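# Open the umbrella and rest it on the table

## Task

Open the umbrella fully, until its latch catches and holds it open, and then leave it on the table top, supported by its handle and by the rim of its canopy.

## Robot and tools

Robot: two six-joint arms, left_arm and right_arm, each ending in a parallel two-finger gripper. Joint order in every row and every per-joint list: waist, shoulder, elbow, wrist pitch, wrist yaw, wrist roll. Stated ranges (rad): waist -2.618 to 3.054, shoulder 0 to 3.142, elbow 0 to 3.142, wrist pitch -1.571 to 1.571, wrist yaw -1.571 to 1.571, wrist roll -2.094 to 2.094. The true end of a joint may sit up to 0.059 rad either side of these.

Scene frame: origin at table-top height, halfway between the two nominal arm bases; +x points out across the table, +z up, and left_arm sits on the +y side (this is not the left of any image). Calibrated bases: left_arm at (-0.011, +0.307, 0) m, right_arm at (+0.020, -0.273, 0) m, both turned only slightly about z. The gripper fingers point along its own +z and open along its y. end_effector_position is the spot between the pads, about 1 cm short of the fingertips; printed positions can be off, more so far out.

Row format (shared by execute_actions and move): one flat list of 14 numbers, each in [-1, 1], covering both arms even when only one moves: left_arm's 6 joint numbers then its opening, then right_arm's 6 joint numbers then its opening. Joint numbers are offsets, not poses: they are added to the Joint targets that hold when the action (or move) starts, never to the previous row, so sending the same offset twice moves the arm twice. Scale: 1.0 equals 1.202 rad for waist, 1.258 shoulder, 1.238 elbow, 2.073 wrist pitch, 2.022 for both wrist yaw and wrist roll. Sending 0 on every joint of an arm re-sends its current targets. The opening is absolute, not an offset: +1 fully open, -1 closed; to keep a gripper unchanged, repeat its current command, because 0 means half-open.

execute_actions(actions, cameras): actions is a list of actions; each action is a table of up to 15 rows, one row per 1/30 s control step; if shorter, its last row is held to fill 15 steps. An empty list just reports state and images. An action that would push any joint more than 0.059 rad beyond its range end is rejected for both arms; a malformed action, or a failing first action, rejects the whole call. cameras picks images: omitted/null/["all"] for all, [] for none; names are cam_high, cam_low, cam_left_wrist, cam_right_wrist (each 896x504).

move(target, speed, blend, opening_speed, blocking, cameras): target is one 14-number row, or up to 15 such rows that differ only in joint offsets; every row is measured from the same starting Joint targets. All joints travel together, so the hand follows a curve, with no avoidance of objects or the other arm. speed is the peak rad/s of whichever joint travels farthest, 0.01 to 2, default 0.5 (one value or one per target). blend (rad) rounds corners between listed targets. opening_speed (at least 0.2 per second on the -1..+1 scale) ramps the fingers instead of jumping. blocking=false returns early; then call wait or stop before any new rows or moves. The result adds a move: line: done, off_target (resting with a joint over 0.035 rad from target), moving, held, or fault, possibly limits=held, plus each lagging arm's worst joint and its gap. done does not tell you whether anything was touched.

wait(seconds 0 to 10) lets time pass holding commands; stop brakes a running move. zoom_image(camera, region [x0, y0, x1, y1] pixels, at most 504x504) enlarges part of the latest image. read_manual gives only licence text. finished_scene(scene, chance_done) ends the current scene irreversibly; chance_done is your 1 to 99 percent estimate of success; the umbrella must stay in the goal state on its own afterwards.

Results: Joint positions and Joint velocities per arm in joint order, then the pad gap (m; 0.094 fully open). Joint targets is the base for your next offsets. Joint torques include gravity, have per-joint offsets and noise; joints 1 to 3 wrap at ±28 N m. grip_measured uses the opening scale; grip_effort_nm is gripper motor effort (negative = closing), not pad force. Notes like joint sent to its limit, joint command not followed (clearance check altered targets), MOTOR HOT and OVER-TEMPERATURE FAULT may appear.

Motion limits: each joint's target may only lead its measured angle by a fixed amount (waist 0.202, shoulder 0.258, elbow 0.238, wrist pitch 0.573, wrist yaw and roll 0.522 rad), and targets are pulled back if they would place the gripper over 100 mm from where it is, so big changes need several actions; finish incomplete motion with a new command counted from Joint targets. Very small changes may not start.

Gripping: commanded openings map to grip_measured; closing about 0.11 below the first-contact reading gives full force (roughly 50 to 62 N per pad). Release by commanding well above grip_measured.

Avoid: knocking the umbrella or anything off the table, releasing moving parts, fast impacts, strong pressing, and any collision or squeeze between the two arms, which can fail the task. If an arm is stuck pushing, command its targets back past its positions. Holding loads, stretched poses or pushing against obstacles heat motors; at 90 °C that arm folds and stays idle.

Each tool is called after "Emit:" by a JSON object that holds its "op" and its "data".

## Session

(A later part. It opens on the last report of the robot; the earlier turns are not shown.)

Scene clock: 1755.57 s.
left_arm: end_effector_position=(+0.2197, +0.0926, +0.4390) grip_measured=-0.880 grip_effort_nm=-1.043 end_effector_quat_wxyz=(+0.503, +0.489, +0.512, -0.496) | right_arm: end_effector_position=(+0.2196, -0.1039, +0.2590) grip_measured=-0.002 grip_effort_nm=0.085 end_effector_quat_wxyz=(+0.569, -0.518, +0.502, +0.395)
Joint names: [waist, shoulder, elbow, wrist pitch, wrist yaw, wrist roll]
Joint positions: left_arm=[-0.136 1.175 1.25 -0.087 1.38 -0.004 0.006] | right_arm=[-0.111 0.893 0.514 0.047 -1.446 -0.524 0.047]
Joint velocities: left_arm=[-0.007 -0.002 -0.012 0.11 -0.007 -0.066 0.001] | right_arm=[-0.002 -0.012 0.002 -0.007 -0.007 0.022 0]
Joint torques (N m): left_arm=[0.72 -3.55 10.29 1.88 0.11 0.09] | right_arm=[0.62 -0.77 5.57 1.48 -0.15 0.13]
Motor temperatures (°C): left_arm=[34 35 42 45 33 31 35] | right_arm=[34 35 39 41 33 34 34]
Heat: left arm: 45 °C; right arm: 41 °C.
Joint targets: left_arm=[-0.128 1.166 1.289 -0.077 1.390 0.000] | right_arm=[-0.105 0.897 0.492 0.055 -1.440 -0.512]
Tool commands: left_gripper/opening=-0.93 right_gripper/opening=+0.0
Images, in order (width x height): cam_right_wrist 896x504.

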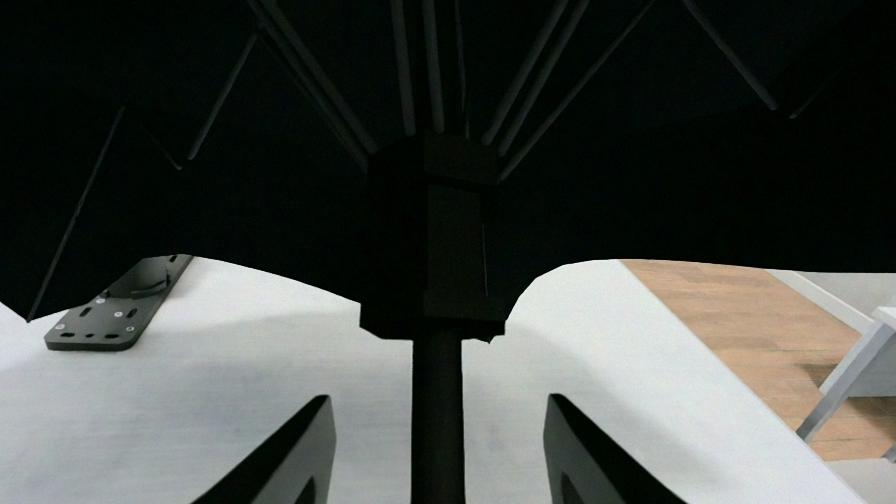

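Emit:
{"op": "move", "data": {"target": [0,0,0,0,0,0,-0.93,0,0,0,0,0,0,-0.66], "opening_speed": 1, "cameras": []}}

Emit:
{"op": "move", "data": {"target": [0,0,0,0,0,0,-0.93,0.0291,-0.0064,-0.0008,0.0289,0.0158,0.0336,-0.66], "speed": 0.1, "cameras": ["cam_right_wrist"]}}

Scene clock: 1774.47 s.
left_arm: end_effector_position=(+0.2197, +0.0926, +0.4390) grip_measured=-0.880 grip_effort_nm=-1.043 end_effector_quat_wxyz=(+0.503, +0.489, +0.512, -0.496) | right_arm: end_effector_position=(+0.2197, -0.1040, +0.2591) grip_measured=-0.658 grip_effort_nm=-0.149 end_effector_quat_wxyz=(+0.569, -0.518, +0.502, +0.395)
Joint names: [waist, shoulder, elbow, wrist pitch, wrist yaw, wrist roll]
Joint positions: left_arm=[-0.136 1.175 1.25 -0.087 1.38 -0.004 0.006] | right_arm=[-0.111 0.893 0.514 0.048 -1.446 -0.524 0.016]
Joint velocities: left_arm=[0.007 -0.007 -0.032 0.081 0.037 0.022 0] | right_arm=[0.012 0.022 0.007 0.007 -0.081 -0.022 0]
Joint torques (N m): left_arm=[0.72 -3.55 10.3 1.88 0.11 0.09] | right_arm=[0.55 -0.84 5.57 1.46 -0.14 0.13]
Motor temperatures (°C): left_arm=[34 35 42 45 32 31 35] | right_arm=[34 35 39 42 33 34 34]
Heat: left arm: 45 °C; right arm: 42 °C.
Joint targets: left_arm=[-0.128 1.166 1.289 -0.077 1.390 0.000] | right_arm=[-0.105 0.897 0.492 0.055 -1.440 -0.512]
move: off_target (left_arm); left_arm: the elbow is farthest, 0.039 rad from its target
No camera images: "cameras" was empty.

Scene clock: 1775.63 s.
left_arm: end_effector_position=(+0.2197, +0.0926, +0.4390) grip_measured=-0.880 grip_effort_nm=-1.038 end_effector_quat_wxyz=(+0.503, +0.489, +0.512, -0.496) | right_arm: end_effector_position=(+0.2204, -0.0979, +0.2628) grip_measured=-0.658 grip_effort_nm=-0.154 end_effector_quat_wxyz=(+0.566, -0.517, +0.503, +0.398)
Joint names: [waist, shoulder, elbow, wrist pitch, wrist yaw, wrist roll]
Joint positions: left_arm=[-0.136 1.175 1.25 -0.087 1.38 -0.004 0.006] | right_arm=[-0.076 0.893 0.514 0.106 -1.416 -0.457 0.016]
Joint velocities: left_arm=[0.002 0.017 0.007 0.007 -0.037 -0.037 -0.001] | right_arm=[0.007 -0.017 -0.007 0.007 0.007 -0.11 0.001]
Joint torques (N m): left_arm=[0.73 -3.56 10.32 1.88 0.11 0.09] | right_arm=[0.58 -1.35 5.53 1.5 -0.1 0.13]
Motor temperatures (°C): left_arm=[34 35 42 45 32 31 35] | right_arm=[34 35 39 42 33 34 34]
Heat: left arm: 45 °C; right arm: 42 °C.
Joint targets: left_arm=[-0.128 1.166 1.289 -0.077 1.390 0.000] | right_arm=[-0.070 0.889 0.491 0.115 -1.408 -0.444]
move: off_target (left_arm); left_arm: the elbow is farthest, 0.039 rad from its target
Images, in order (width x height): cam_right_wrist 896x504.

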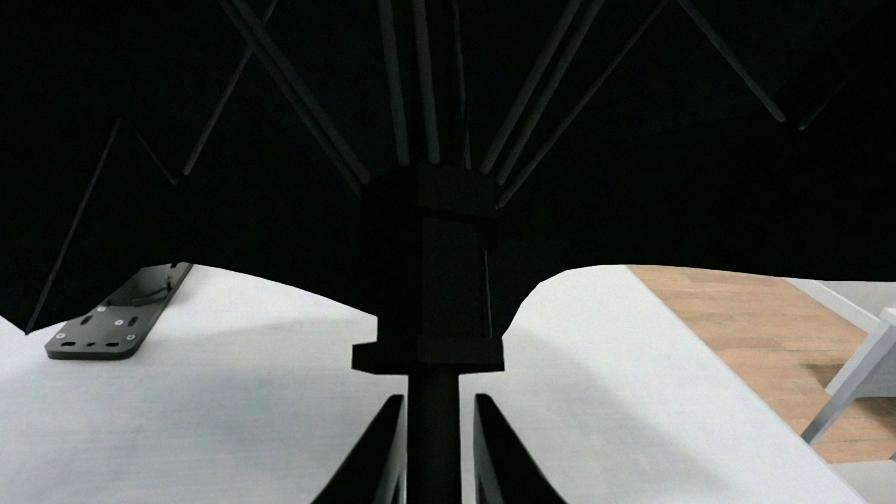

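Emit:
{"op": "move", "data": {"target": [0,0,0,0,0,0,-0.93,0.0166,-0.003,0.03,0.0203,0.0035,0.01,-0.66], "speed": 0.1, "cameras": ["cam_right_wrist"]}}

Scene clock: 1782.70 s.
left_arm: end_effector_position=(+0.2197, +0.0926, +0.4390) grip_measured=-0.880 grip_effort_nm=-1.033 end_effector_quat_wxyz=(+0.503, +0.489, +0.512, -0.496) | right_arm: end_effector_position=(+0.2191, -0.0941, +0.2665) grip_measured=-0.658 grip_effort_nm=-0.149 end_effector_quat_wxyz=(+0.570, -0.524, +0.494, +0.396)
Joint names: [waist, shoulder, elbow, wrist pitch, wrist yaw, wrist roll]
Joint positions: left_arm=[-0.136 1.175 1.25 -0.087 1.38 -0.004 0.006] | right_arm=[-0.056 0.893 0.514 0.148 -1.409 -0.436 0.016]
Joint velocities: left_arm=[0.012 -0.007 -0.007 0.022 -0.066 -0.051 0.001] | right_arm=[0.012 -0.007 -0.012 -0.095 -0.051 0.037 0]
Joint torques (N m): left_arm=[0.73 -3.55 10.33 1.88 0.1 0.09] | right_arm=[0.59 -1.72 8.68 1.5 -0.08 0.13]
Motor temperatures (°C): left_arm=[34 35 43 45 32 31 35] | right_arm=[34 35 39 41 33 34 34]
Heat: left arm: 45 °C; right arm: 41 °C.
Joint targets: left_arm=[-0.128 1.166 1.289 -0.077 1.390 0.000] | right_arm=[-0.050 0.885 0.528 0.157 -1.401 -0.424]
move: off_target (left_arm); left_arm: the elbow is farthest, 0.039 rad from its target
Images, in order (width x height): cam_right_wrist 896x504.

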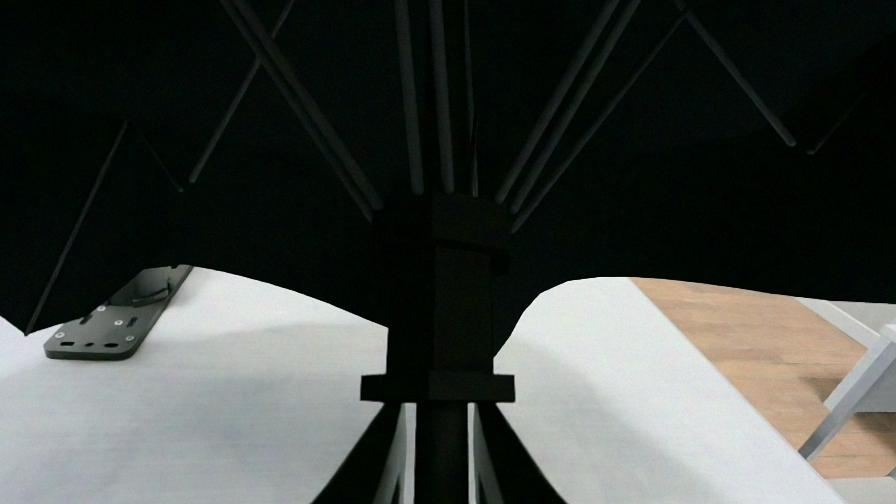

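Emit:
{"op": "move", "data": {"target": [[-0.0108,0.0135,-0.0162,-0.0253,0,0,-0.93,0.0611,0.0556,0.1111,-0.0509,-0.0227,0.0119,-0.66],[-0.019,0.0237,-0.0283,-0.0442,0,0,-0.93,0.1256,0.0397,0.1389,0.0159,0.0015,0.0613,-0.66]], "speed": 0.08, "blend": 0.02, "cameras": ["cam_right_wrist"]}}

Scene clock: 1811.80 s.
left_arm: end_effector_position=(+0.2186, +0.0918, +0.4342) grip_measured=-0.880 grip_effort_nm=-1.038 end_effector_quat_wxyz=(+0.486, +0.483, +0.521, -0.509) | right_arm: end_effector_position=(+0.2111, -0.0649, +0.2978) grip_measured=-0.658 grip_effort_nm=-0.144 end_effector_quat_wxyz=(+0.530, -0.533, +0.482, +0.450)
Joint names: [waist, shoulder, elbow, wrist pitch, wrist yaw, wrist roll]
Joint positions: left_arm=[-0.138 1.18 1.252 -0.129 1.391 -0.004 0.006] | right_arm=[0.09 0.952 0.643 0.131 -1.381 -0.306 0.016]
Joint velocities: left_arm=[0.002 -0.012 -0.012 0.037 -0.037 0.081 -0.001] | right_arm=[-0.002 0.012 -0.017 0.066 -0.066 -0.051 0]
Joint torques (N m): left_arm=[-1.05 -1.84 7.19 1.37 0.02 0.09] | right_arm=[1.13 -2.91 12.63 1.99 -0.3 0.09]
Motor temperatures (°C): left_arm=[34 35 43 44 32 31 35] | right_arm=[34 35 41 41 33 34 34]
Heat: left arm: 44 °C; right arm: 41 °C.
Joint targets: left_arm=[-0.151 1.195 1.254 -0.168 1.390 0.000] | right_arm=[0.101 0.935 0.700 0.190 -1.398 -0.300]
move: off_target (left_arm, right_arm); left_arm: the wrist pitch is farthest, 0.040 rad from its target; right_arm: the wrist pitch is farthest, 0.059 rad from its target
Images, in order (width x height): cam_right_wrist 896x504.

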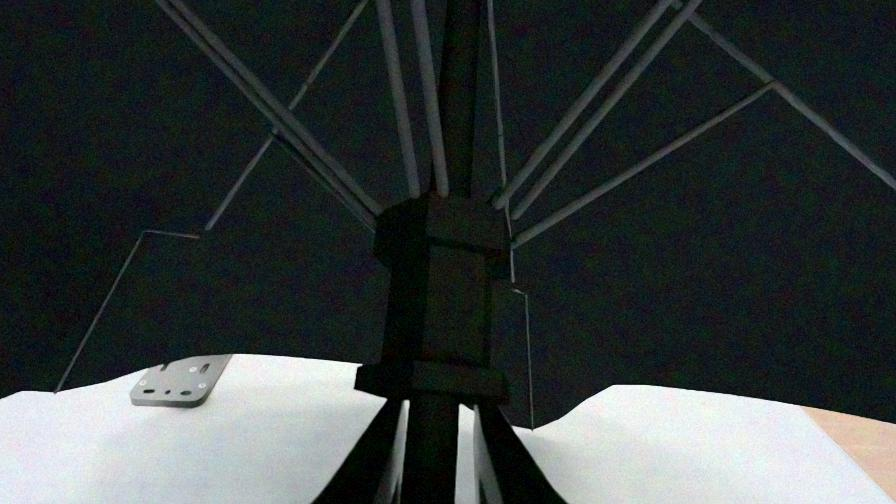

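Emit:
{"op": "move", "data": {"target": [-0.019,0.0237,-0.0283,-0.0442,0,0,-0.93,0.1187,0.0157,0.1036,0.0584,0.048,0.092,-0.66], "speed": 0.08, "cameras": ["cam_right_wrist"]}}

Scene clock: 1825.30 s.
left_arm: end_effector_position=(+0.2134, +0.0916, +0.4399) grip_measured=-0.880 grip_effort_nm=-1.038 end_effector_quat_wxyz=(+0.487, +0.495, +0.508, -0.510) | right_arm: end_effector_position=(+0.2032, -0.0412, +0.3242) grip_measured=-0.658 grip_effort_nm=-0.144 end_effector_quat_wxyz=(+0.503, -0.521, +0.491, +0.484)
Joint names: [waist, shoulder, elbow, wrist pitch, wrist yaw, wrist roll]
Joint positions: left_arm=[-0.139 1.181 1.266 -0.118 1.416 -0.004 0.006] | right_arm=[0.212 0.966 0.724 0.146 -1.3 -0.141 0.016]
Joint velocities: left_arm=[0.012 -0.007 0.002 -0.007 -0.022 0.007 -0.001] | right_arm=[0.022 0.017 -0.012 0.022 0.022 -0.051 -0.001]
Joint torques (N m): left_arm=[-2.93 0.35 3.4 0.3 -0.24 0.09] | right_arm=[3.18 -2.59 16.91 3.03 -0.09 0.27]
Motor temperatures (°C): left_arm=[34 34 42 43 32 31 35] | right_arm=[34 35 43 43 33 34 34]
Heat: left arm: 43 °C; right arm: 43 °C.
Joint targets: left_arm=[-0.174 1.225 1.219 -0.260 1.390 0.000] | right_arm=[0.244 0.955 0.828 0.311 -1.301 -0.114]
move: off_target (left_arm, right_arm); left_arm: the wrist pitch is farthest, 0.142 rad from its target; right_arm: the wrist pitch is farthest, 0.165 rad from its target
Images, in order (width x height): cam_right_wrist 896x504.

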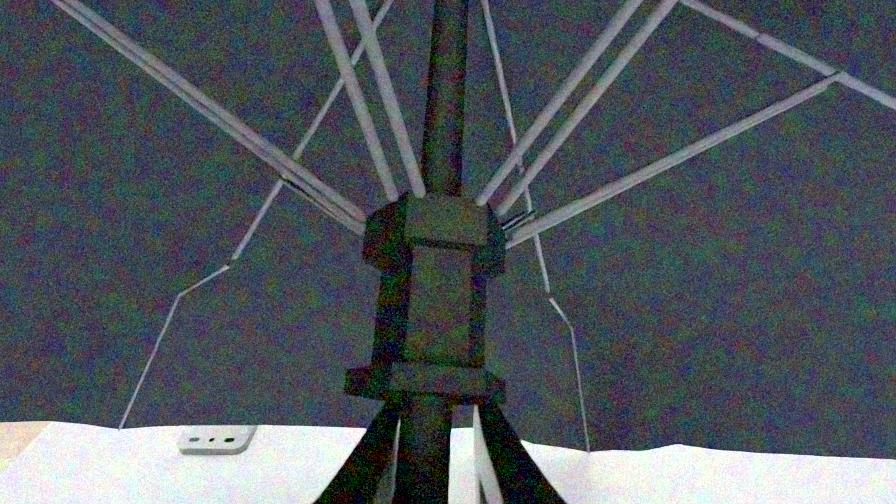

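Emit:
{"op": "move", "data": {"target": [-0.0149,0.0186,-0.0222,-0.0347,0,0,-0.93,0.0582,-0.0032,0.067,0.04,0.0218,0.0465,-0.66], "speed": 0.07, "cameras": ["cam_right_wrist"]}}

Scene clock: 1838.47 s.
left_arm: end_effector_position=(+0.2058, +0.0871, +0.4438) grip_measured=-0.880 grip_effort_nm=-1.033 end_effector_quat_wxyz=(+0.481, +0.505, +0.497, -0.517) | right_arm: end_effector_position=(+0.1944, -0.0277, +0.3447) grip_measured=-0.658 grip_effort_nm=-0.139 end_effector_quat_wxyz=(+0.488, -0.514, +0.492, +0.506)
Joint names: [waist, shoulder, elbow, wrist pitch, wrist yaw, wrist roll]
Joint positions: left_arm=[-0.16 1.182 1.277 -0.117 1.429 -0.006 0.006] | right_arm=[0.284 0.971 0.783 0.148 -1.259 -0.041 0.016]
Joint velocities: left_arm=[-0.012 0.012 0.002 -0.007 0.037 0.037 0] | right_arm=[0.002 0.007 -0.002 0.007 0.007 -0.051 0]
Joint torques (N m): left_arm=[-2.66 2.15 0.36 -0.47 -0.38 0.1] | right_arm=[2.97 -3.36 19.12 3.81 -0.02 0.21]
Motor temperatures (°C): left_arm=[34 34 41 42 32 31 35] | right_arm=[34 35 46 49 33 34 34]
Heat: left arm: 42 °C; right arm: 49 °C.
Joint targets: left_arm=[-0.192 1.249 1.191 -0.332 1.390 0.000] | right_arm=[0.314 0.951 0.911 0.394 -1.257 -0.020]
move: off_target (left_arm, right_arm); left_arm: the wrist pitch is farthest, 0.215 rad from its target; right_arm: the wrist pitch is farthest, 0.246 rad from its target
Images, in order (width x height): cam_right_wrist 896x504.

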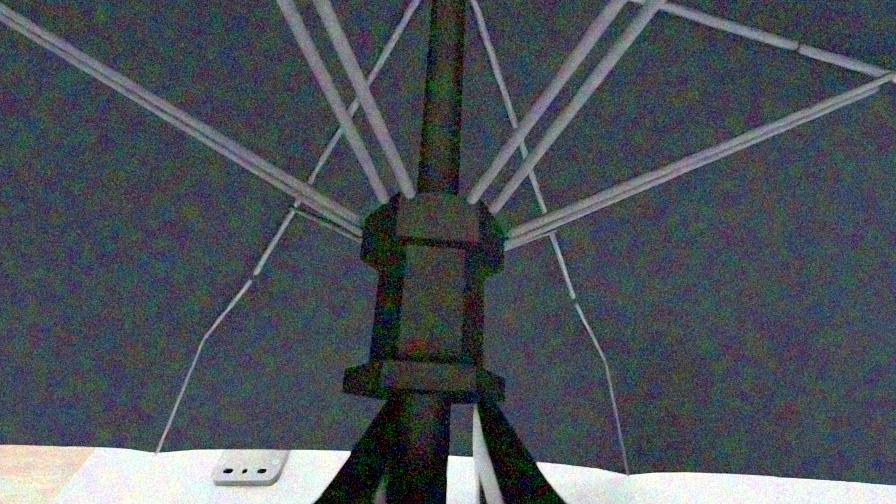

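Emit:
{"op": "move", "data": {"target": [-0.0136,0.0153,-0.02,-0.03,-0.0148,0,-0.93,0.0437,0.0819,0.088,0.04,0.0109,0.1236,-0.66], "speed": 0.08, "cameras": ["cam_right_wrist"]}}

Scene clock: 1867.27 s.
left_arm: end_effector_position=(+0.2062, +0.0866, +0.4468) grip_measured=-0.880 grip_effort_nm=-1.033 end_effector_quat_wxyz=(+0.488, +0.508, +0.492, -0.511) | right_arm: end_effector_position=(+0.1961, -0.0175, +0.3666) grip_measured=-0.658 grip_effort_nm=-0.134 end_effector_quat_wxyz=(+0.425, -0.492, +0.503, +0.570)
Joint names: [waist, shoulder, elbow, wrist pitch, wrist yaw, wrist roll]
Joint positions: left_arm=[-0.163 1.182 1.282 -0.104 1.421 -0.005 0.006] | right_arm=[0.306 1.065 0.874 0.233 -1.331 0.197 0.016]
Joint velocities: left_arm=[-0.002 0.002 -0.012 -0.051 -0.051 -0.066 -0.001] | right_arm=[-0.017 -0.022 -0.027 0.022 0.081 -0.037 0]
Joint torques (N m): left_arm=[-3.88 3.69 -2.09 -1.28 -0.61 0.1] | right_arm=[6.05 -3.21 20.77 3.72 1.09 0.32]
Motor temperatures (°C): left_arm=[34 34 40 41 32 31 35] | right_arm=[34 35 46 61 33 34 34]
Heat: left arm: 41 °C; right arm: 61 °C.
Joint targets: left_arm=[-0.208 1.268 1.167 -0.394 1.360 0.000] | right_arm=[0.366 1.054 1.020 0.477 -1.235 0.230]
move: off_target (left_arm, right_arm); left_arm: the wrist pitch is farthest, 0.290 rad from its target; right_arm: the wrist pitch is farthest, 0.244 rad from its target
Images, in order (width x height): cam_right_wrist 896x504.

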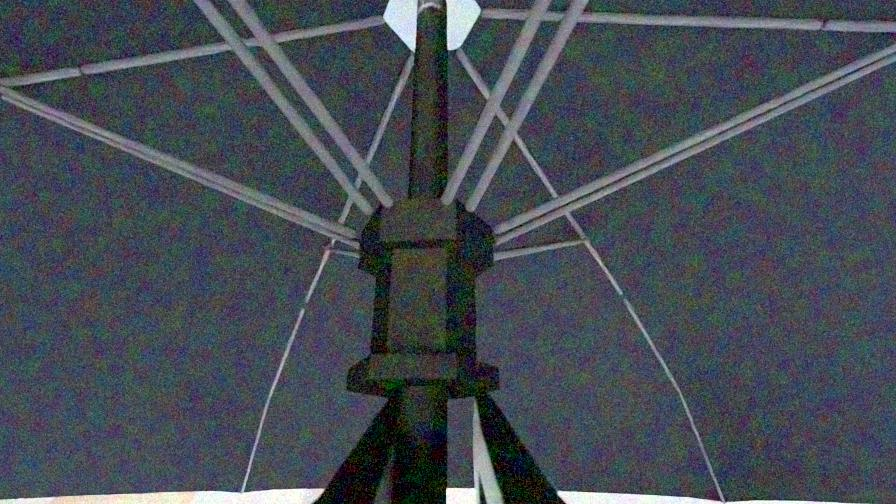

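Emit:
{"op": "move", "data": {"target": [-0.0068,0.0077,-0.01,-0.015,0,0,-0.93,0.022,0.0143,0.0735,-0.0087,0.0074,0.01,-0.66], "speed": 0.08, "cameras": ["cam_right_wrist"]}}

Scene clock: 1874.80 s.
left_arm: end_effector_position=(+0.2108, +0.0889, +0.4492) grip_measured=-0.880 grip_effort_nm=-1.033 end_effector_quat_wxyz=(+0.497, +0.503, +0.496, -0.504) | right_arm: end_effector_position=(+0.2002, -0.0155, +0.3707) grip_measured=-0.658 grip_effort_nm=-0.125 end_effector_quat_wxyz=(+0.406, -0.481, +0.518, +0.579)
Joint names: [waist, shoulder, elbow, wrist pitch, wrist yaw, wrist roll]
Joint positions: left_arm=[-0.152 1.182 1.285 -0.091 1.407 -0.011 0.006] | right_arm=[0.307 1.089 0.922 0.165 -1.334 0.209 0.016]
Joint velocities: left_arm=[0.002 0.012 0.007 0.037 -0.066 -0.007 0] | right_arm=[0.012 -0.007 -0.002 -0.081 -0.066 -0.007 0]
Joint torques (N m): left_arm=[-5.12 3.95 -2.67 -1.51 -0.45 0.16] | right_arm=[7.36 -3.7 22.22 3.82 1.09 0.37]
Motor temperatures (°C): left_arm=[34 34 40 42 32 31 35] | right_arm=[35 35 47 65 33 34 34]
Heat: left arm: 42 °C; right arm: 65 °C.
Joint targets: left_arm=[-0.212 1.271 1.163 -0.403 1.363 -0.001] | right_arm=[0.381 1.074 1.085 0.417 -1.236 0.244]
move: off_target (left_arm, right_arm); left_arm: the wrist pitch is farthest, 0.335 rad from its target; right_arm: the wrist pitch is farthest, 0.294 rad from its target
Images, in order (width x height): cam_right_wrist 896x504.

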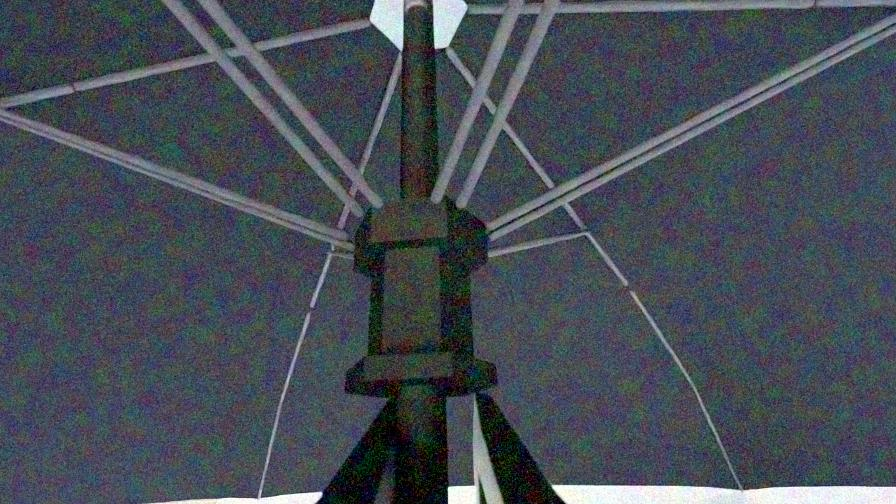

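Emit:
{"op": "zoom_image", "data": {"camera": "cam_right_wrist", "region": [300, 0, 560, 260]}}

Scaled by 1.938 from the camera's 896x504 image, which has a finer 1280x720 frame.

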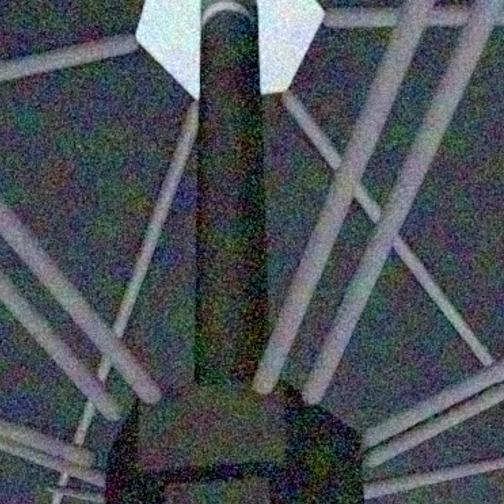

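Emit:
{"op": "execute_actions", "data": {"actions": [], "cameras": []}}

Scene clock: 1929.87 s.
left_arm: end_effector_position=(+0.2108, +0.0889, +0.4492) grip_measured=-0.880 grip_effort_nm=-1.043 end_effector_quat_wxyz=(+0.497, +0.503, +0.496, -0.504) | right_arm: end_effector_position=(+0.2002, -0.0155, +0.3706) grip_measured=-0.658 grip_effort_nm=-0.125 end_effector_quat_wxyz=(+0.405, -0.481, +0.519, +0.579)
Joint names: [waist, shoulder, elbow, wrist pitch, wrist yaw, wrist roll]
Joint positions: left_arm=[-0.152 1.182 1.285 -0.091 1.407 -0.012 0.006] | right_arm=[0.307 1.089 0.922 0.164 -1.334 0.209 0.016]
Joint velocities: left_arm=[0.002 0.002 0.007 -0.022 0.007 -0.007 0] | right_arm=[0.002 0.012 0.002 0.066 -0.037 -0.051 0.001]
Joint torques (N m): left_arm=[-5.11 3.96 -2.67 -1.51 -0.45 0.17] | right_arm=[7.41 -3.67 22.2 3.83 1.1 0.35]
Motor temperatures (°C): left_arm=[35 34 40 43 32 31 35] | right_arm=[35 35 63 85 35 34 34]
Heat: left arm: 43 °C; right arm: 85 °C. Fold the right arm in close to its base, or ease its load, before you think long.
Joint targets: left_arm=[-0.212 1.271 1.163 -0.403 1.363 -0.001] | right_arm=[0.381 1.074 1.084 0.417 -1.236 0.244]
Tool commands: left_gripper/opening=-0.93 right_gripper/opening=-0.66
MOTOR HOT: the wrist pitch of the right arm reports 85 °C; the controller's stop level is 90 °C. To cool a motor, set the load down, stop pushing, or move to a pose that needs little force.
No camera images: "cameras" was empty.

Emit:
{"op": "move", "data": {"target": [[0.0166,-0.0175,0.0226,0.0342,0.0134,0,-0.93,-0.0557,-0.0978,-0.1397,-0.0111,-0.0104,-0.1306,-0.66],[0.0316,-0.0366,0.0452,0.069,0.0134,0,-0.93,-0.114,-0.0946,-0.2068,-0.0511,-0.0321,-0.177,-0.66],[0.0507,-0.0604,0.0735,0.1134,0.0134,0,-0.93,-0.2329,-0.1105,-0.3102,-0.1095,-0.0801,-0.269,-0.66],[0.0699,-0.0835,0.1018,0.1573,0.0134,0,-0.93,-0.3586,-0.1502,-0.4491,-0.1254,-0.0816,-0.3304,-0.66]], "speed": 0.25, "blend": 0.03, "cameras": ["cam_right_wrist"]}}

Scene clock: 1936.60 s.
left_arm: end_effector_position=(+0.2223, +0.0920, +0.4369) grip_measured=-0.880 grip_effort_nm=-1.038 end_effector_quat_wxyz=(+0.494, +0.487, +0.516, -0.502) | right_arm: end_effector_position=(+0.2253, -0.0927, +0.2799) grip_measured=-0.658 grip_effort_nm=-0.110 end_effector_quat_wxyz=(+0.581, -0.528, +0.487, +0.383)
Joint names: [waist, shoulder, elbow, wrist pitch, wrist yaw, wrist roll]
Joint positions: left_arm=[-0.136 1.19 1.262 -0.112 1.387 0.003 0.006] | right_arm=[-0.046 0.902 0.55 0.179 -1.385 -0.413 0.016]
Joint velocities: left_arm=[0.007 0.007 -0.007 -0.037 -0.066 -0.022 0] | right_arm=[-0.002 -0.007 0.002 -0.022 -0.066 0.037 0.001]
Joint torques (N m): left_arm=[0.69 -4.82 9.29 2.16 0.05 0] | right_arm=[-0.42 -2.51 5.61 1.23 -0.3 -0.09]
Motor temperatures (°C): left_arm=[35 34 40 43 32 31 35] | right_arm=[35 35 61 82 34 34 34]
Heat: left arm: 43 °C; right arm: 82 °C. Fold the right arm in close to its base, or ease its load, before you think long.
Joint targets: left_arm=[-0.128 1.166 1.289 -0.077 1.390 -0.001] | right_arm=[-0.050 0.886 0.529 0.157 -1.401 -0.424]
MOTOR HOT: still on. The wrist pitch of the right arm reports 82 °C.
move: done
Images, in order (width x height): cam_right_wrist 896x504.

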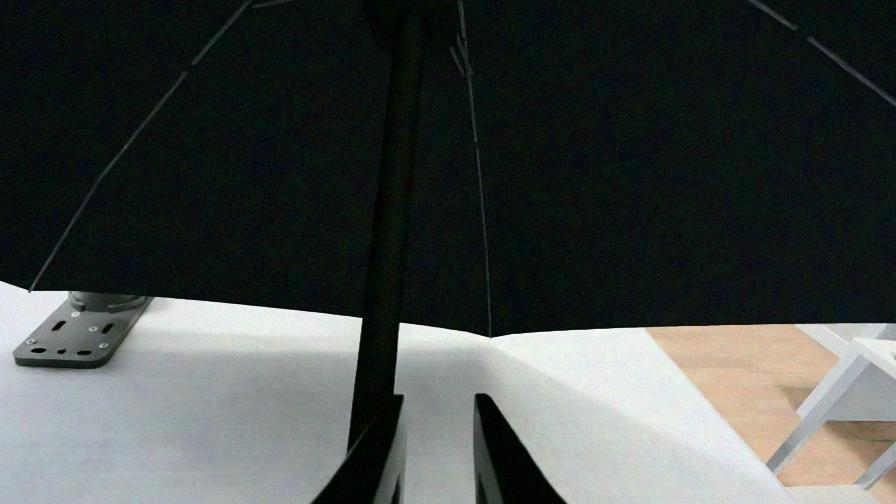

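Emit:
{"op": "execute_actions", "data": {"actions": [], "cameras": ["cam_high", "cam_low"]}}

Scene clock: 1938.13 s.
left_arm: end_effector_position=(+0.2223, +0.0920, +0.4369) grip_measured=-0.880 grip_effort_nm=-1.028 end_effector_quat_wxyz=(+0.494, +0.487, +0.516, -0.502) | right_arm: end_effector_position=(+0.2253, -0.0927, +0.2799) grip_measured=-0.658 grip_effort_nm=-0.115 end_effector_quat_wxyz=(+0.581, -0.528, +0.487, +0.382)
Joint names: [waist, shoulder, elbow, wrist pitch, wrist yaw, wrist roll]
Joint positions: left_arm=[-0.136 1.19 1.262 -0.112 1.387 0.003 0.006] | right_arm=[-0.046 0.902 0.55 0.179 -1.385 -0.414 0.016]
Joint velocities: left_arm=[-0.002 -0.002 0.007 -0.007 -0.007 -0.022 -0.001] | right_arm=[-0.002 -0.032 0.007 -0.022 -0.037 -0.037 0.001]
Joint torques (N m): left_arm=[0.7 -4.82 9.29 2.15 0.05 0.01] | right_arm=[-0.5 -2.5 5.63 1.25 -0.3 -0.09]
Motor temperatures (°C): left_arm=[35 34 40 43 32 31 35] | right_arm=[35 35 60 80 34 34 34]
Heat: left arm: 43 °C; right arm: 80 °C. Fold the right arm in close to its base, or ease its load, before you think long.
Joint targets: left_arm=[-0.128 1.166 1.289 -0.077 1.390 -0.001] | right_arm=[-0.050 0.886 0.529 0.157 -1.401 -0.424]
Tool commands: left_gripper/opening=-0.93 right_gripper/opening=-0.66
MOTOR HOT: still on. The wrist pitch of the right arm reports 80 °C.
Images, in order (width x height): cam_high 896x504, cam_low 896x504.

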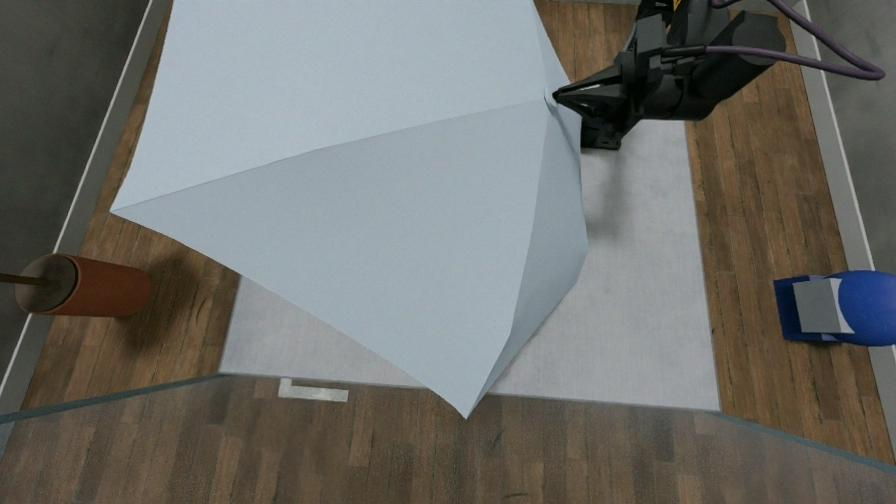

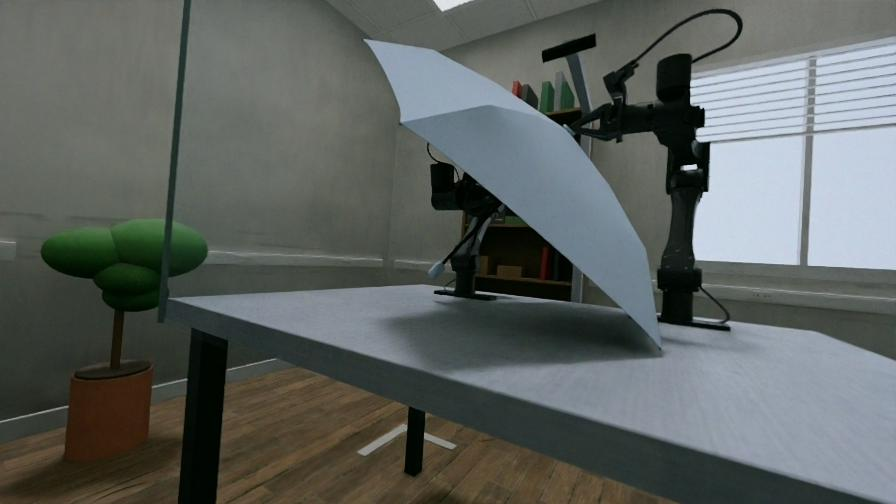

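Emit:
{"op": "move", "data": {"target": [[0,0,0,0,0,0,-0.93,-0.0799,-0.0175,0.3183,-0.329,-0.0396,-0.1113,-0.66],[0,0,0,0,0,0,-0.93,-0.6456,-0.0636,0.4725,-0.2277,-0.0114,0.2097,-0.66]], "speed": 0.4, "blend": 0.1, "cameras": ["cam_low", "cam_right_wrist"]}}

Scene clock: 1961.47 s.
left_arm: end_effector_position=(+0.2222, +0.0920, +0.4377) grip_measured=-0.880 grip_effort_nm=-1.038 end_effector_quat_wxyz=(+0.496, +0.488, +0.514, -0.501) | right_arm: end_effector_position=(+0.2540, -0.2491, +0.4280) grip_measured=-0.658 grip_effort_nm=-0.120 end_effector_quat_wxyz=(+0.659, -0.222, +0.674, +0.250)
Joint names: [waist, shoulder, elbow, wrist pitch, wrist yaw, wrist roll]
Joint positions: left_arm=[-0.136 1.19 1.262 -0.104 1.388 0.002 0.006] | right_arm=[-0.821 0.815 1.082 -0.322 -1.435 -0.011 0.016]
Joint velocities: left_arm=[0.002 -0.012 0.007 -0.037 0.022 0.037 0] | right_arm=[-0.007 -0.022 -0.002 0.051 0.037 -0.066 -0.001]
Joint torques (N m): left_arm=[0.72 -4.85 9.28 2.07 0.03 0.01] | right_arm=[-0.57 -0.61 9.33 1.46 0.1 0.11]
Motor temperatures (°C): left_arm=[34 34 41 44 32 31 35] | right_arm=[35 34 49 64 34 34 34]
Heat: left arm: 44 °C; right arm: 64 °C.
Joint targets: left_arm=[-0.128 1.166 1.289 -0.077 1.390 -0.001] | right_arm=[-0.826 0.805 1.113 -0.315 -1.424 0.000]
MOTOR HOT: cleared for the motors of the right arm.
move: done
Images, in order (width x height): cam_low 896x504, cam_right_wrist 896x504.

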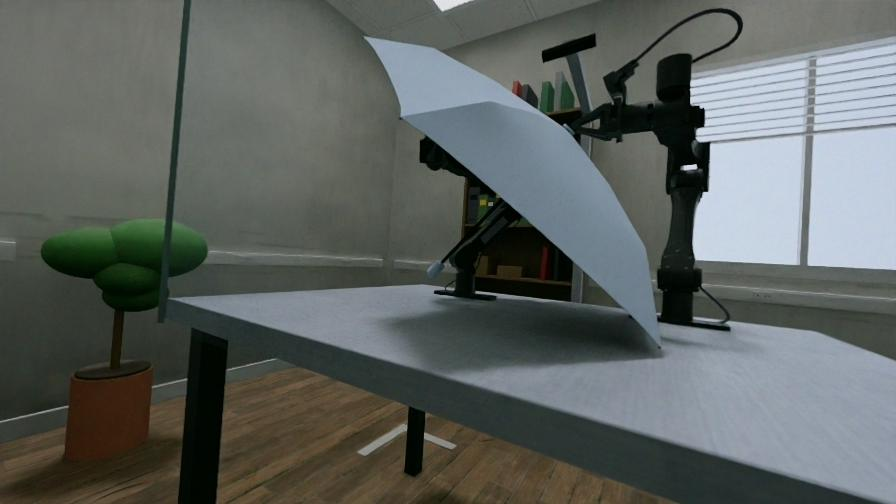

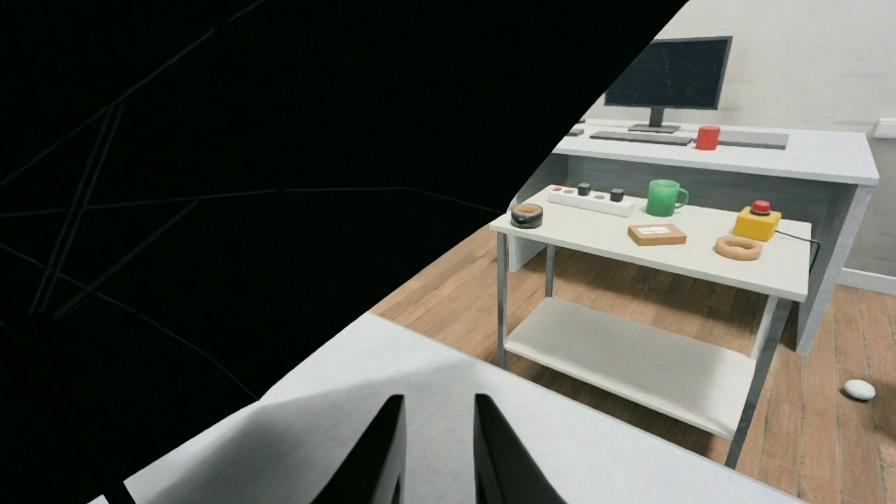

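Emit:
{"op": "move", "data": {"target": [-0.0849,0.4547,0.3158,0.0453,0.0277,0.134,-0.93,0,0,0,0,0,0,-0.66], "speed": 0.2, "cameras": ["cam_high", "cam_low"]}}

Scene clock: 1985.50 s.
left_arm: end_effector_position=(+0.3005, +0.0350, +0.4291) grip_measured=-0.883 grip_effort_nm=-1.038 end_effector_quat_wxyz=(+0.483, +0.600, +0.374, -0.516) | right_arm: end_effector_position=(+0.2540, -0.2491, +0.4280) grip_measured=-0.658 grip_effort_nm=-0.120 end_effector_quat_wxyz=(+0.659, -0.222, +0.674, +0.250)
Joint names: [waist, shoulder, elbow, wrist pitch, wrist yaw, wrist roll]
Joint positions: left_arm=[-0.248 1.7 1.665 -0.001 1.559 0.232 0.006] | right_arm=[-0.821 0.815 1.082 -0.322 -1.435 -0.01 0.016]
Joint velocities: left_arm=[-0.007 -0.007 0.017 -0.037 -0.022 0.037 -0.002] | right_arm=[-0.012 -0.007 -0.007 0.095 0.007 -0.022 -0.001]
Joint torques (N m): left_arm=[1.59 -4.48 8.38 1.83 -1.09 0.47] | right_arm=[-0.55 -0.64 9.35 1.45 0.08 0.11]
Motor temperatures (°C): left_arm=[34 34 41 45 32 31 35] | right_arm=[34 34 46 58 33 34 34]
Heat: left arm: 45 °C; right arm: 58 °C.
Joint targets: left_arm=[-0.230 1.738 1.680 0.017 1.446 0.270] | right_arm=[-0.826 0.805 1.113 -0.315 -1.424 0.000]
move: off_target (left_arm); left_arm: the wrist yaw is farthest, 0.113 rad from its target
Images, in order (width x height): cam_high 896x504, cam_low 896x504.

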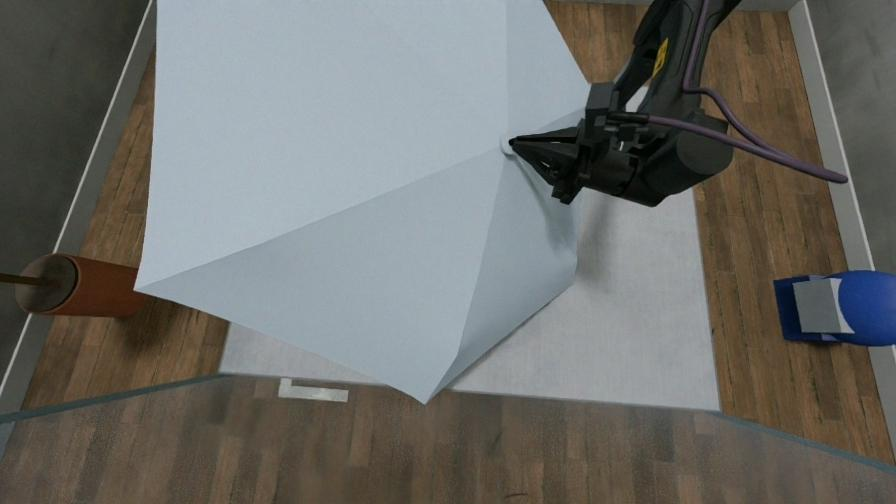

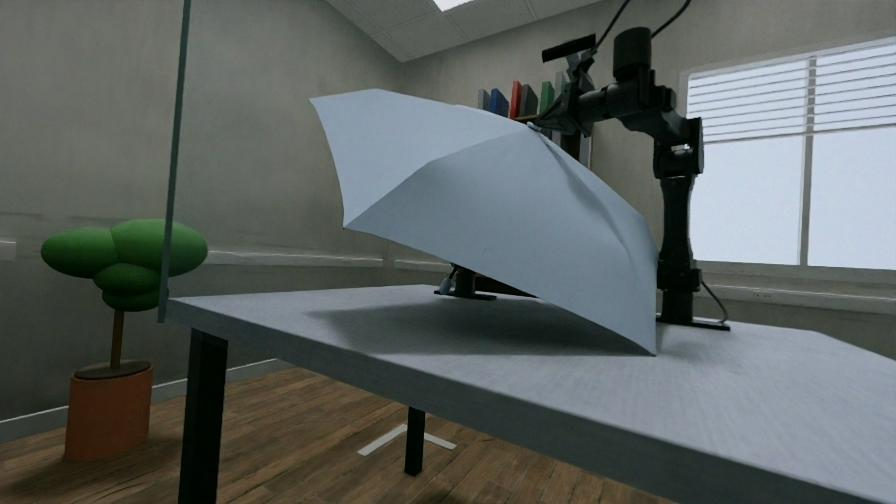

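Emit:
{"op": "move", "data": {"target": [0,0,0,0,0,0,-0.93,-0.0616,-0.4014,-0.6567,0.152,0.7043,0,-0.66], "speed": 0.6, "cameras": ["cam_left_wrist"]}}

Scene clock: 2026.03 s.
left_arm: end_effector_position=(+0.3005, +0.0350, +0.4291) grip_measured=-0.883 grip_effort_nm=-1.028 end_effector_quat_wxyz=(+0.483, +0.601, +0.373, -0.516) | right_arm: end_effector_position=(+0.1999, -0.4642, +0.2598) grip_measured=-0.658 grip_effort_nm=-0.120 end_effector_quat_wxyz=(+0.645, +0.278, +0.653, -0.283)
Joint names: [waist, shoulder, elbow, wrist pitch, wrist yaw, wrist roll]
Joint positions: left_arm=[-0.248 1.7 1.665 -0.001 1.559 0.233 0.006] | right_arm=[-0.895 0.315 0.32 -0.013 -0.013 -0.01 0.016]
Joint velocities: left_arm=[-0.007 -0.007 -0.012 -0.037 -0.022 0.007 0] | right_arm=[0.002 0.012 0.007 0.007 0.007 -0.007 0.001]
Joint torques (N m): left_arm=[1.58 -4.48 8.36 1.83 -1.09 0.47] | right_arm=[-0.51 0.25 6.05 2.06 0.17 0.11]
Motor temperatures (°C): left_arm=[34 34 41 44 34 32 35] | right_arm=[34 34 43 54 33 34 34]
Heat: left arm: 44 °C; right arm: 54 °C.
Joint targets: left_arm=[-0.230 1.738 1.680 0.017 1.446 0.270] | right_arm=[-0.901 0.300 0.300 0.000 0.000 0.000]
move: off_target (left_arm); left_arm: the wrist yaw is farthest, 0.113 rad from its target
Images, in order (width x height): cam_left_wrist 896x504.

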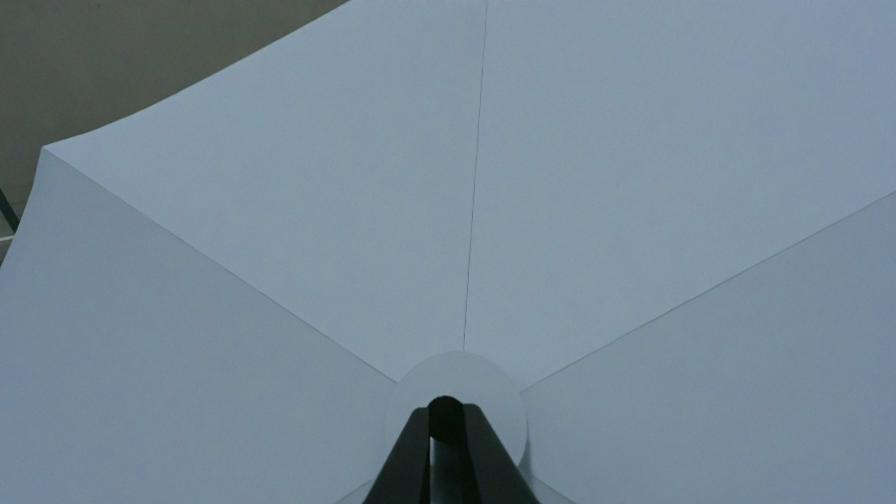

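Emit:
{"op": "move", "data": {"target": [[-0.1664,0.0747,0.3554,-0.164,-0.0692,0.042,-0.93,0,0,0,0,0,0,-0.66],[-0.1597,0.1828,0.3926,-0.2402,-0.0223,0.2127,-0.93,0,0,0,0,0,0,-0.66]], "speed": 0.2, "cameras": ["cam_high", "cam_low"]}}

Scene clock: 2063.93 s.
left_arm: end_effector_position=(+0.3140, -0.0436, +0.4438) grip_measured=-0.929 grip_effort_nm=-0.066 end_effector_quat_wxyz=(+0.527, +0.658, +0.300, -0.446) | right_arm: end_effector_position=(+0.1998, -0.4643, +0.2600) grip_measured=-0.658 grip_effort_nm=-0.120 end_effector_quat_wxyz=(+0.645, +0.279, +0.652, -0.283)
Joint names: [waist, shoulder, elbow, wrist pitch, wrist yaw, wrist roll]
Joint positions: left_arm=[-0.423 1.946 2.139 -0.453 1.389 0.697 0.003] | right_arm=[-0.895 0.315 0.32 -0.012 -0.012 -0.01 0.016]
Joint velocities: left_arm=[0.002 0.012 0.017 0.022 0.037 -0.037 0] | right_arm=[0.012 0.022 -0.002 0.037 -0.022 -0.007 0]
Joint torques (N m): left_arm=[0.17 -7.38 8.99 1.51 0.28 0.08] | right_arm=[-0.54 0.18 6.06 2.05 0.13 0.11]
Motor temperatures (°C): left_arm=[34 35 42 43 34 32 35] | right_arm=[34 34 42 55 33 34 34]
Heat: left arm: 43 °C; right arm: 55 °C.
Joint targets: left_arm=[-0.422 1.968 2.166 -0.481 1.401 0.700] | right_arm=[-0.901 0.300 0.300 0.000 0.000 0.000]
move: done
Images, in order (width x height): cam_high 896x504, cam_low 896x504.

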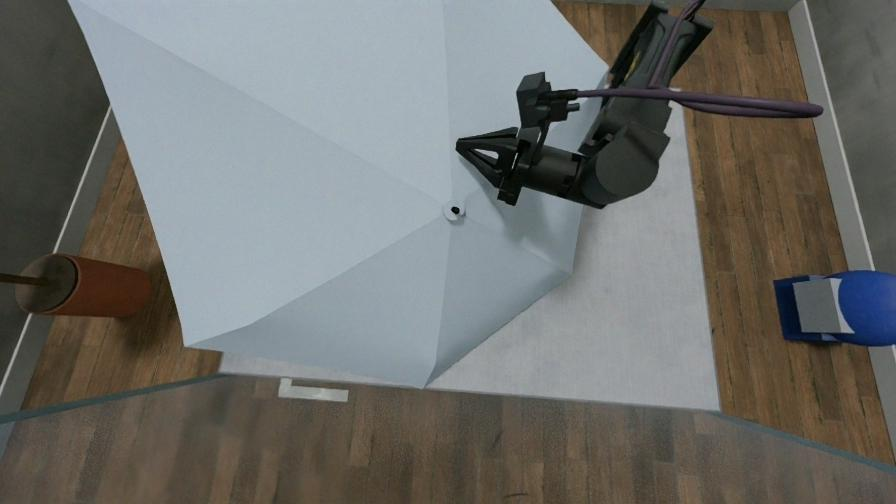

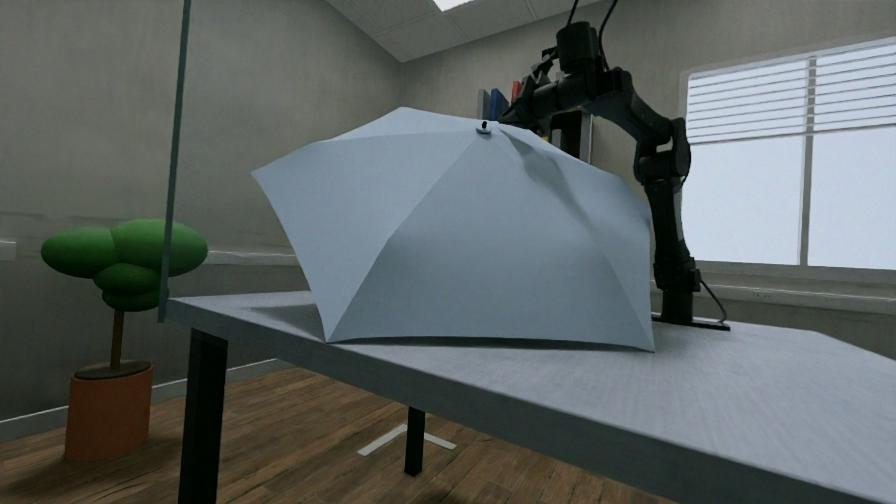

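Emit:
{"op": "zoom_image", "data": {"camera": "cam_low", "region": [230, 280, 430, 390]}}

Emit:
{"op": "zoom_image", "data": {"camera": "cam_high", "region": [330, 300, 530, 412]}}

Scaled by 2.520 from the camera's 896x504 image, which has a finer 1280x720 frame.

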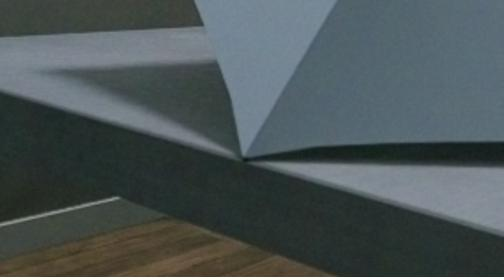

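Scaled by 2.520 from the camera's 896x504 image, which has a finer 1280x720 frame.

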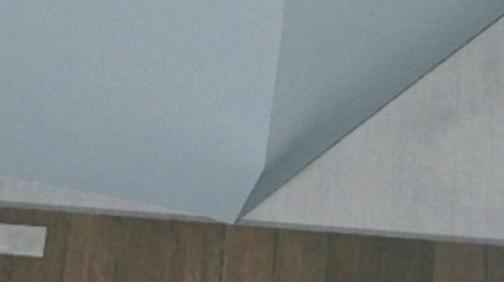

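Emit:
{"op": "move", "data": {"target": [[0.1431,0,0,0,0,-0.1978,-0.3,0,0,0,0,0,0,-0.66],[0.1489,0.0469,-0.0921,-0.0019,-0.003,-0.4683,-0.3,0,0,0,0,0,0,-0.66]], "speed": 0.4, "opening_speed": 1, "cameras": ["cam_high", "cam_left_wrist", "cam_low"]}}

Scene clock: 2108.03 s.
left_arm: end_effector_position=(+0.3891, +0.0113, +0.3936) grip_measured=-0.301 grip_effort_nm=0.066 end_effector_quat_wxyz=(+0.271, +0.364, +0.635, -0.626) | right_arm: end_effector_position=(+0.1998, -0.4643, +0.2601) grip_measured=-0.658 grip_effort_nm=-0.120 end_effector_quat_wxyz=(+0.646, +0.279, +0.652, -0.283)
Joint names: [waist, shoulder, elbow, wrist pitch, wrist yaw, wrist roll]
Joint positions: left_arm=[-0.252 2.005 2.069 -0.467 1.391 -0.245 0.033] | right_arm=[-0.895 0.315 0.32 -0.012 -0.012 -0.01 0.016]
Joint velocities: left_arm=[-0.007 0.002 -0.037 -0.051 0.007 0.051 0] | right_arm=[0.007 0.007 -0.002 0.007 -0.007 0.007 -0.001]
Joint torques (N m): left_arm=[0.79 -8.02 5.7 1.58 0.27 0.03] | right_arm=[-0.57 0.23 6.11 2.04 0.13 0.12]
Motor temperatures (°C): left_arm=[34 36 44 43 33 31 33] | right_arm=[34 34 41 54 33 34 34]
Heat: left arm: 44 °C; right arm: 54 °C.
Joint targets: left_arm=[-0.243 2.027 2.052 -0.485 1.395 -0.247] | right_arm=[-0.901 0.300 0.300 0.000 0.000 0.000]
move: done
Images, in order (width x height): cam_high 896x504, cam_low 896x504, cam_left_wrist 896x504.

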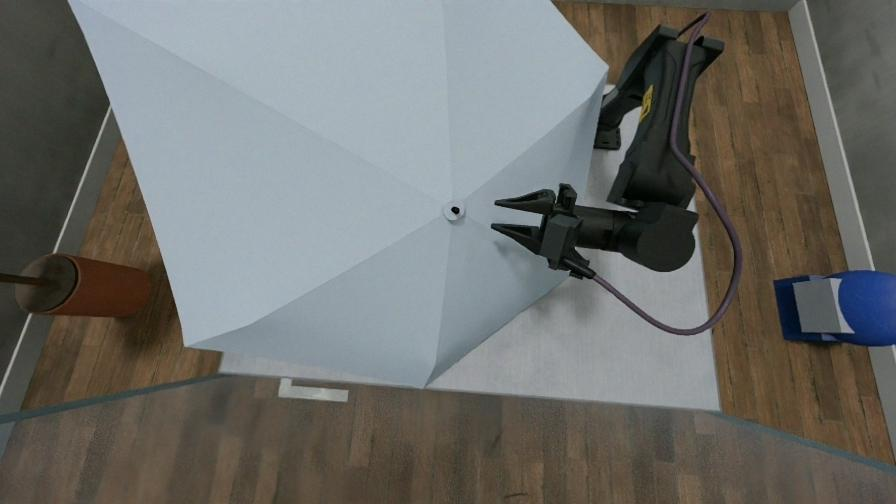

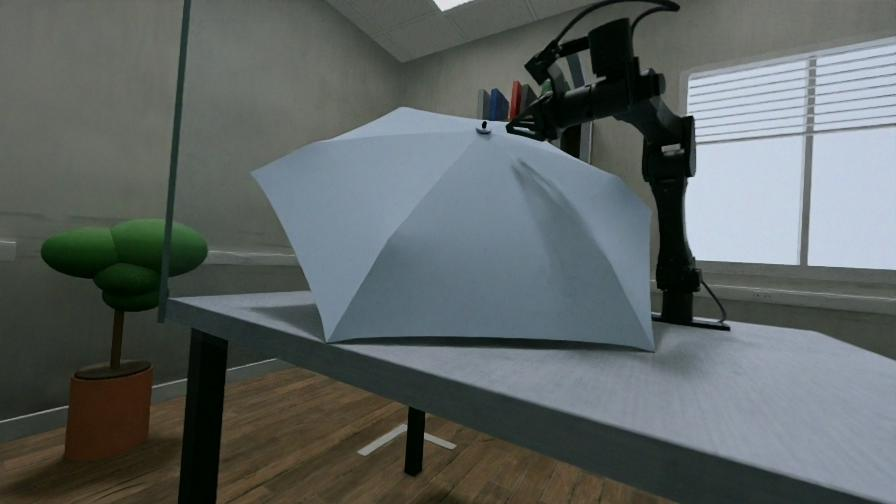

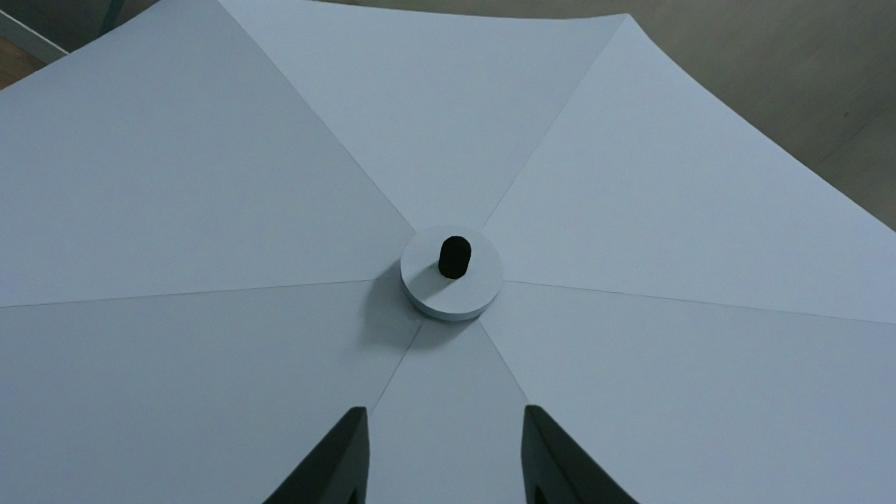

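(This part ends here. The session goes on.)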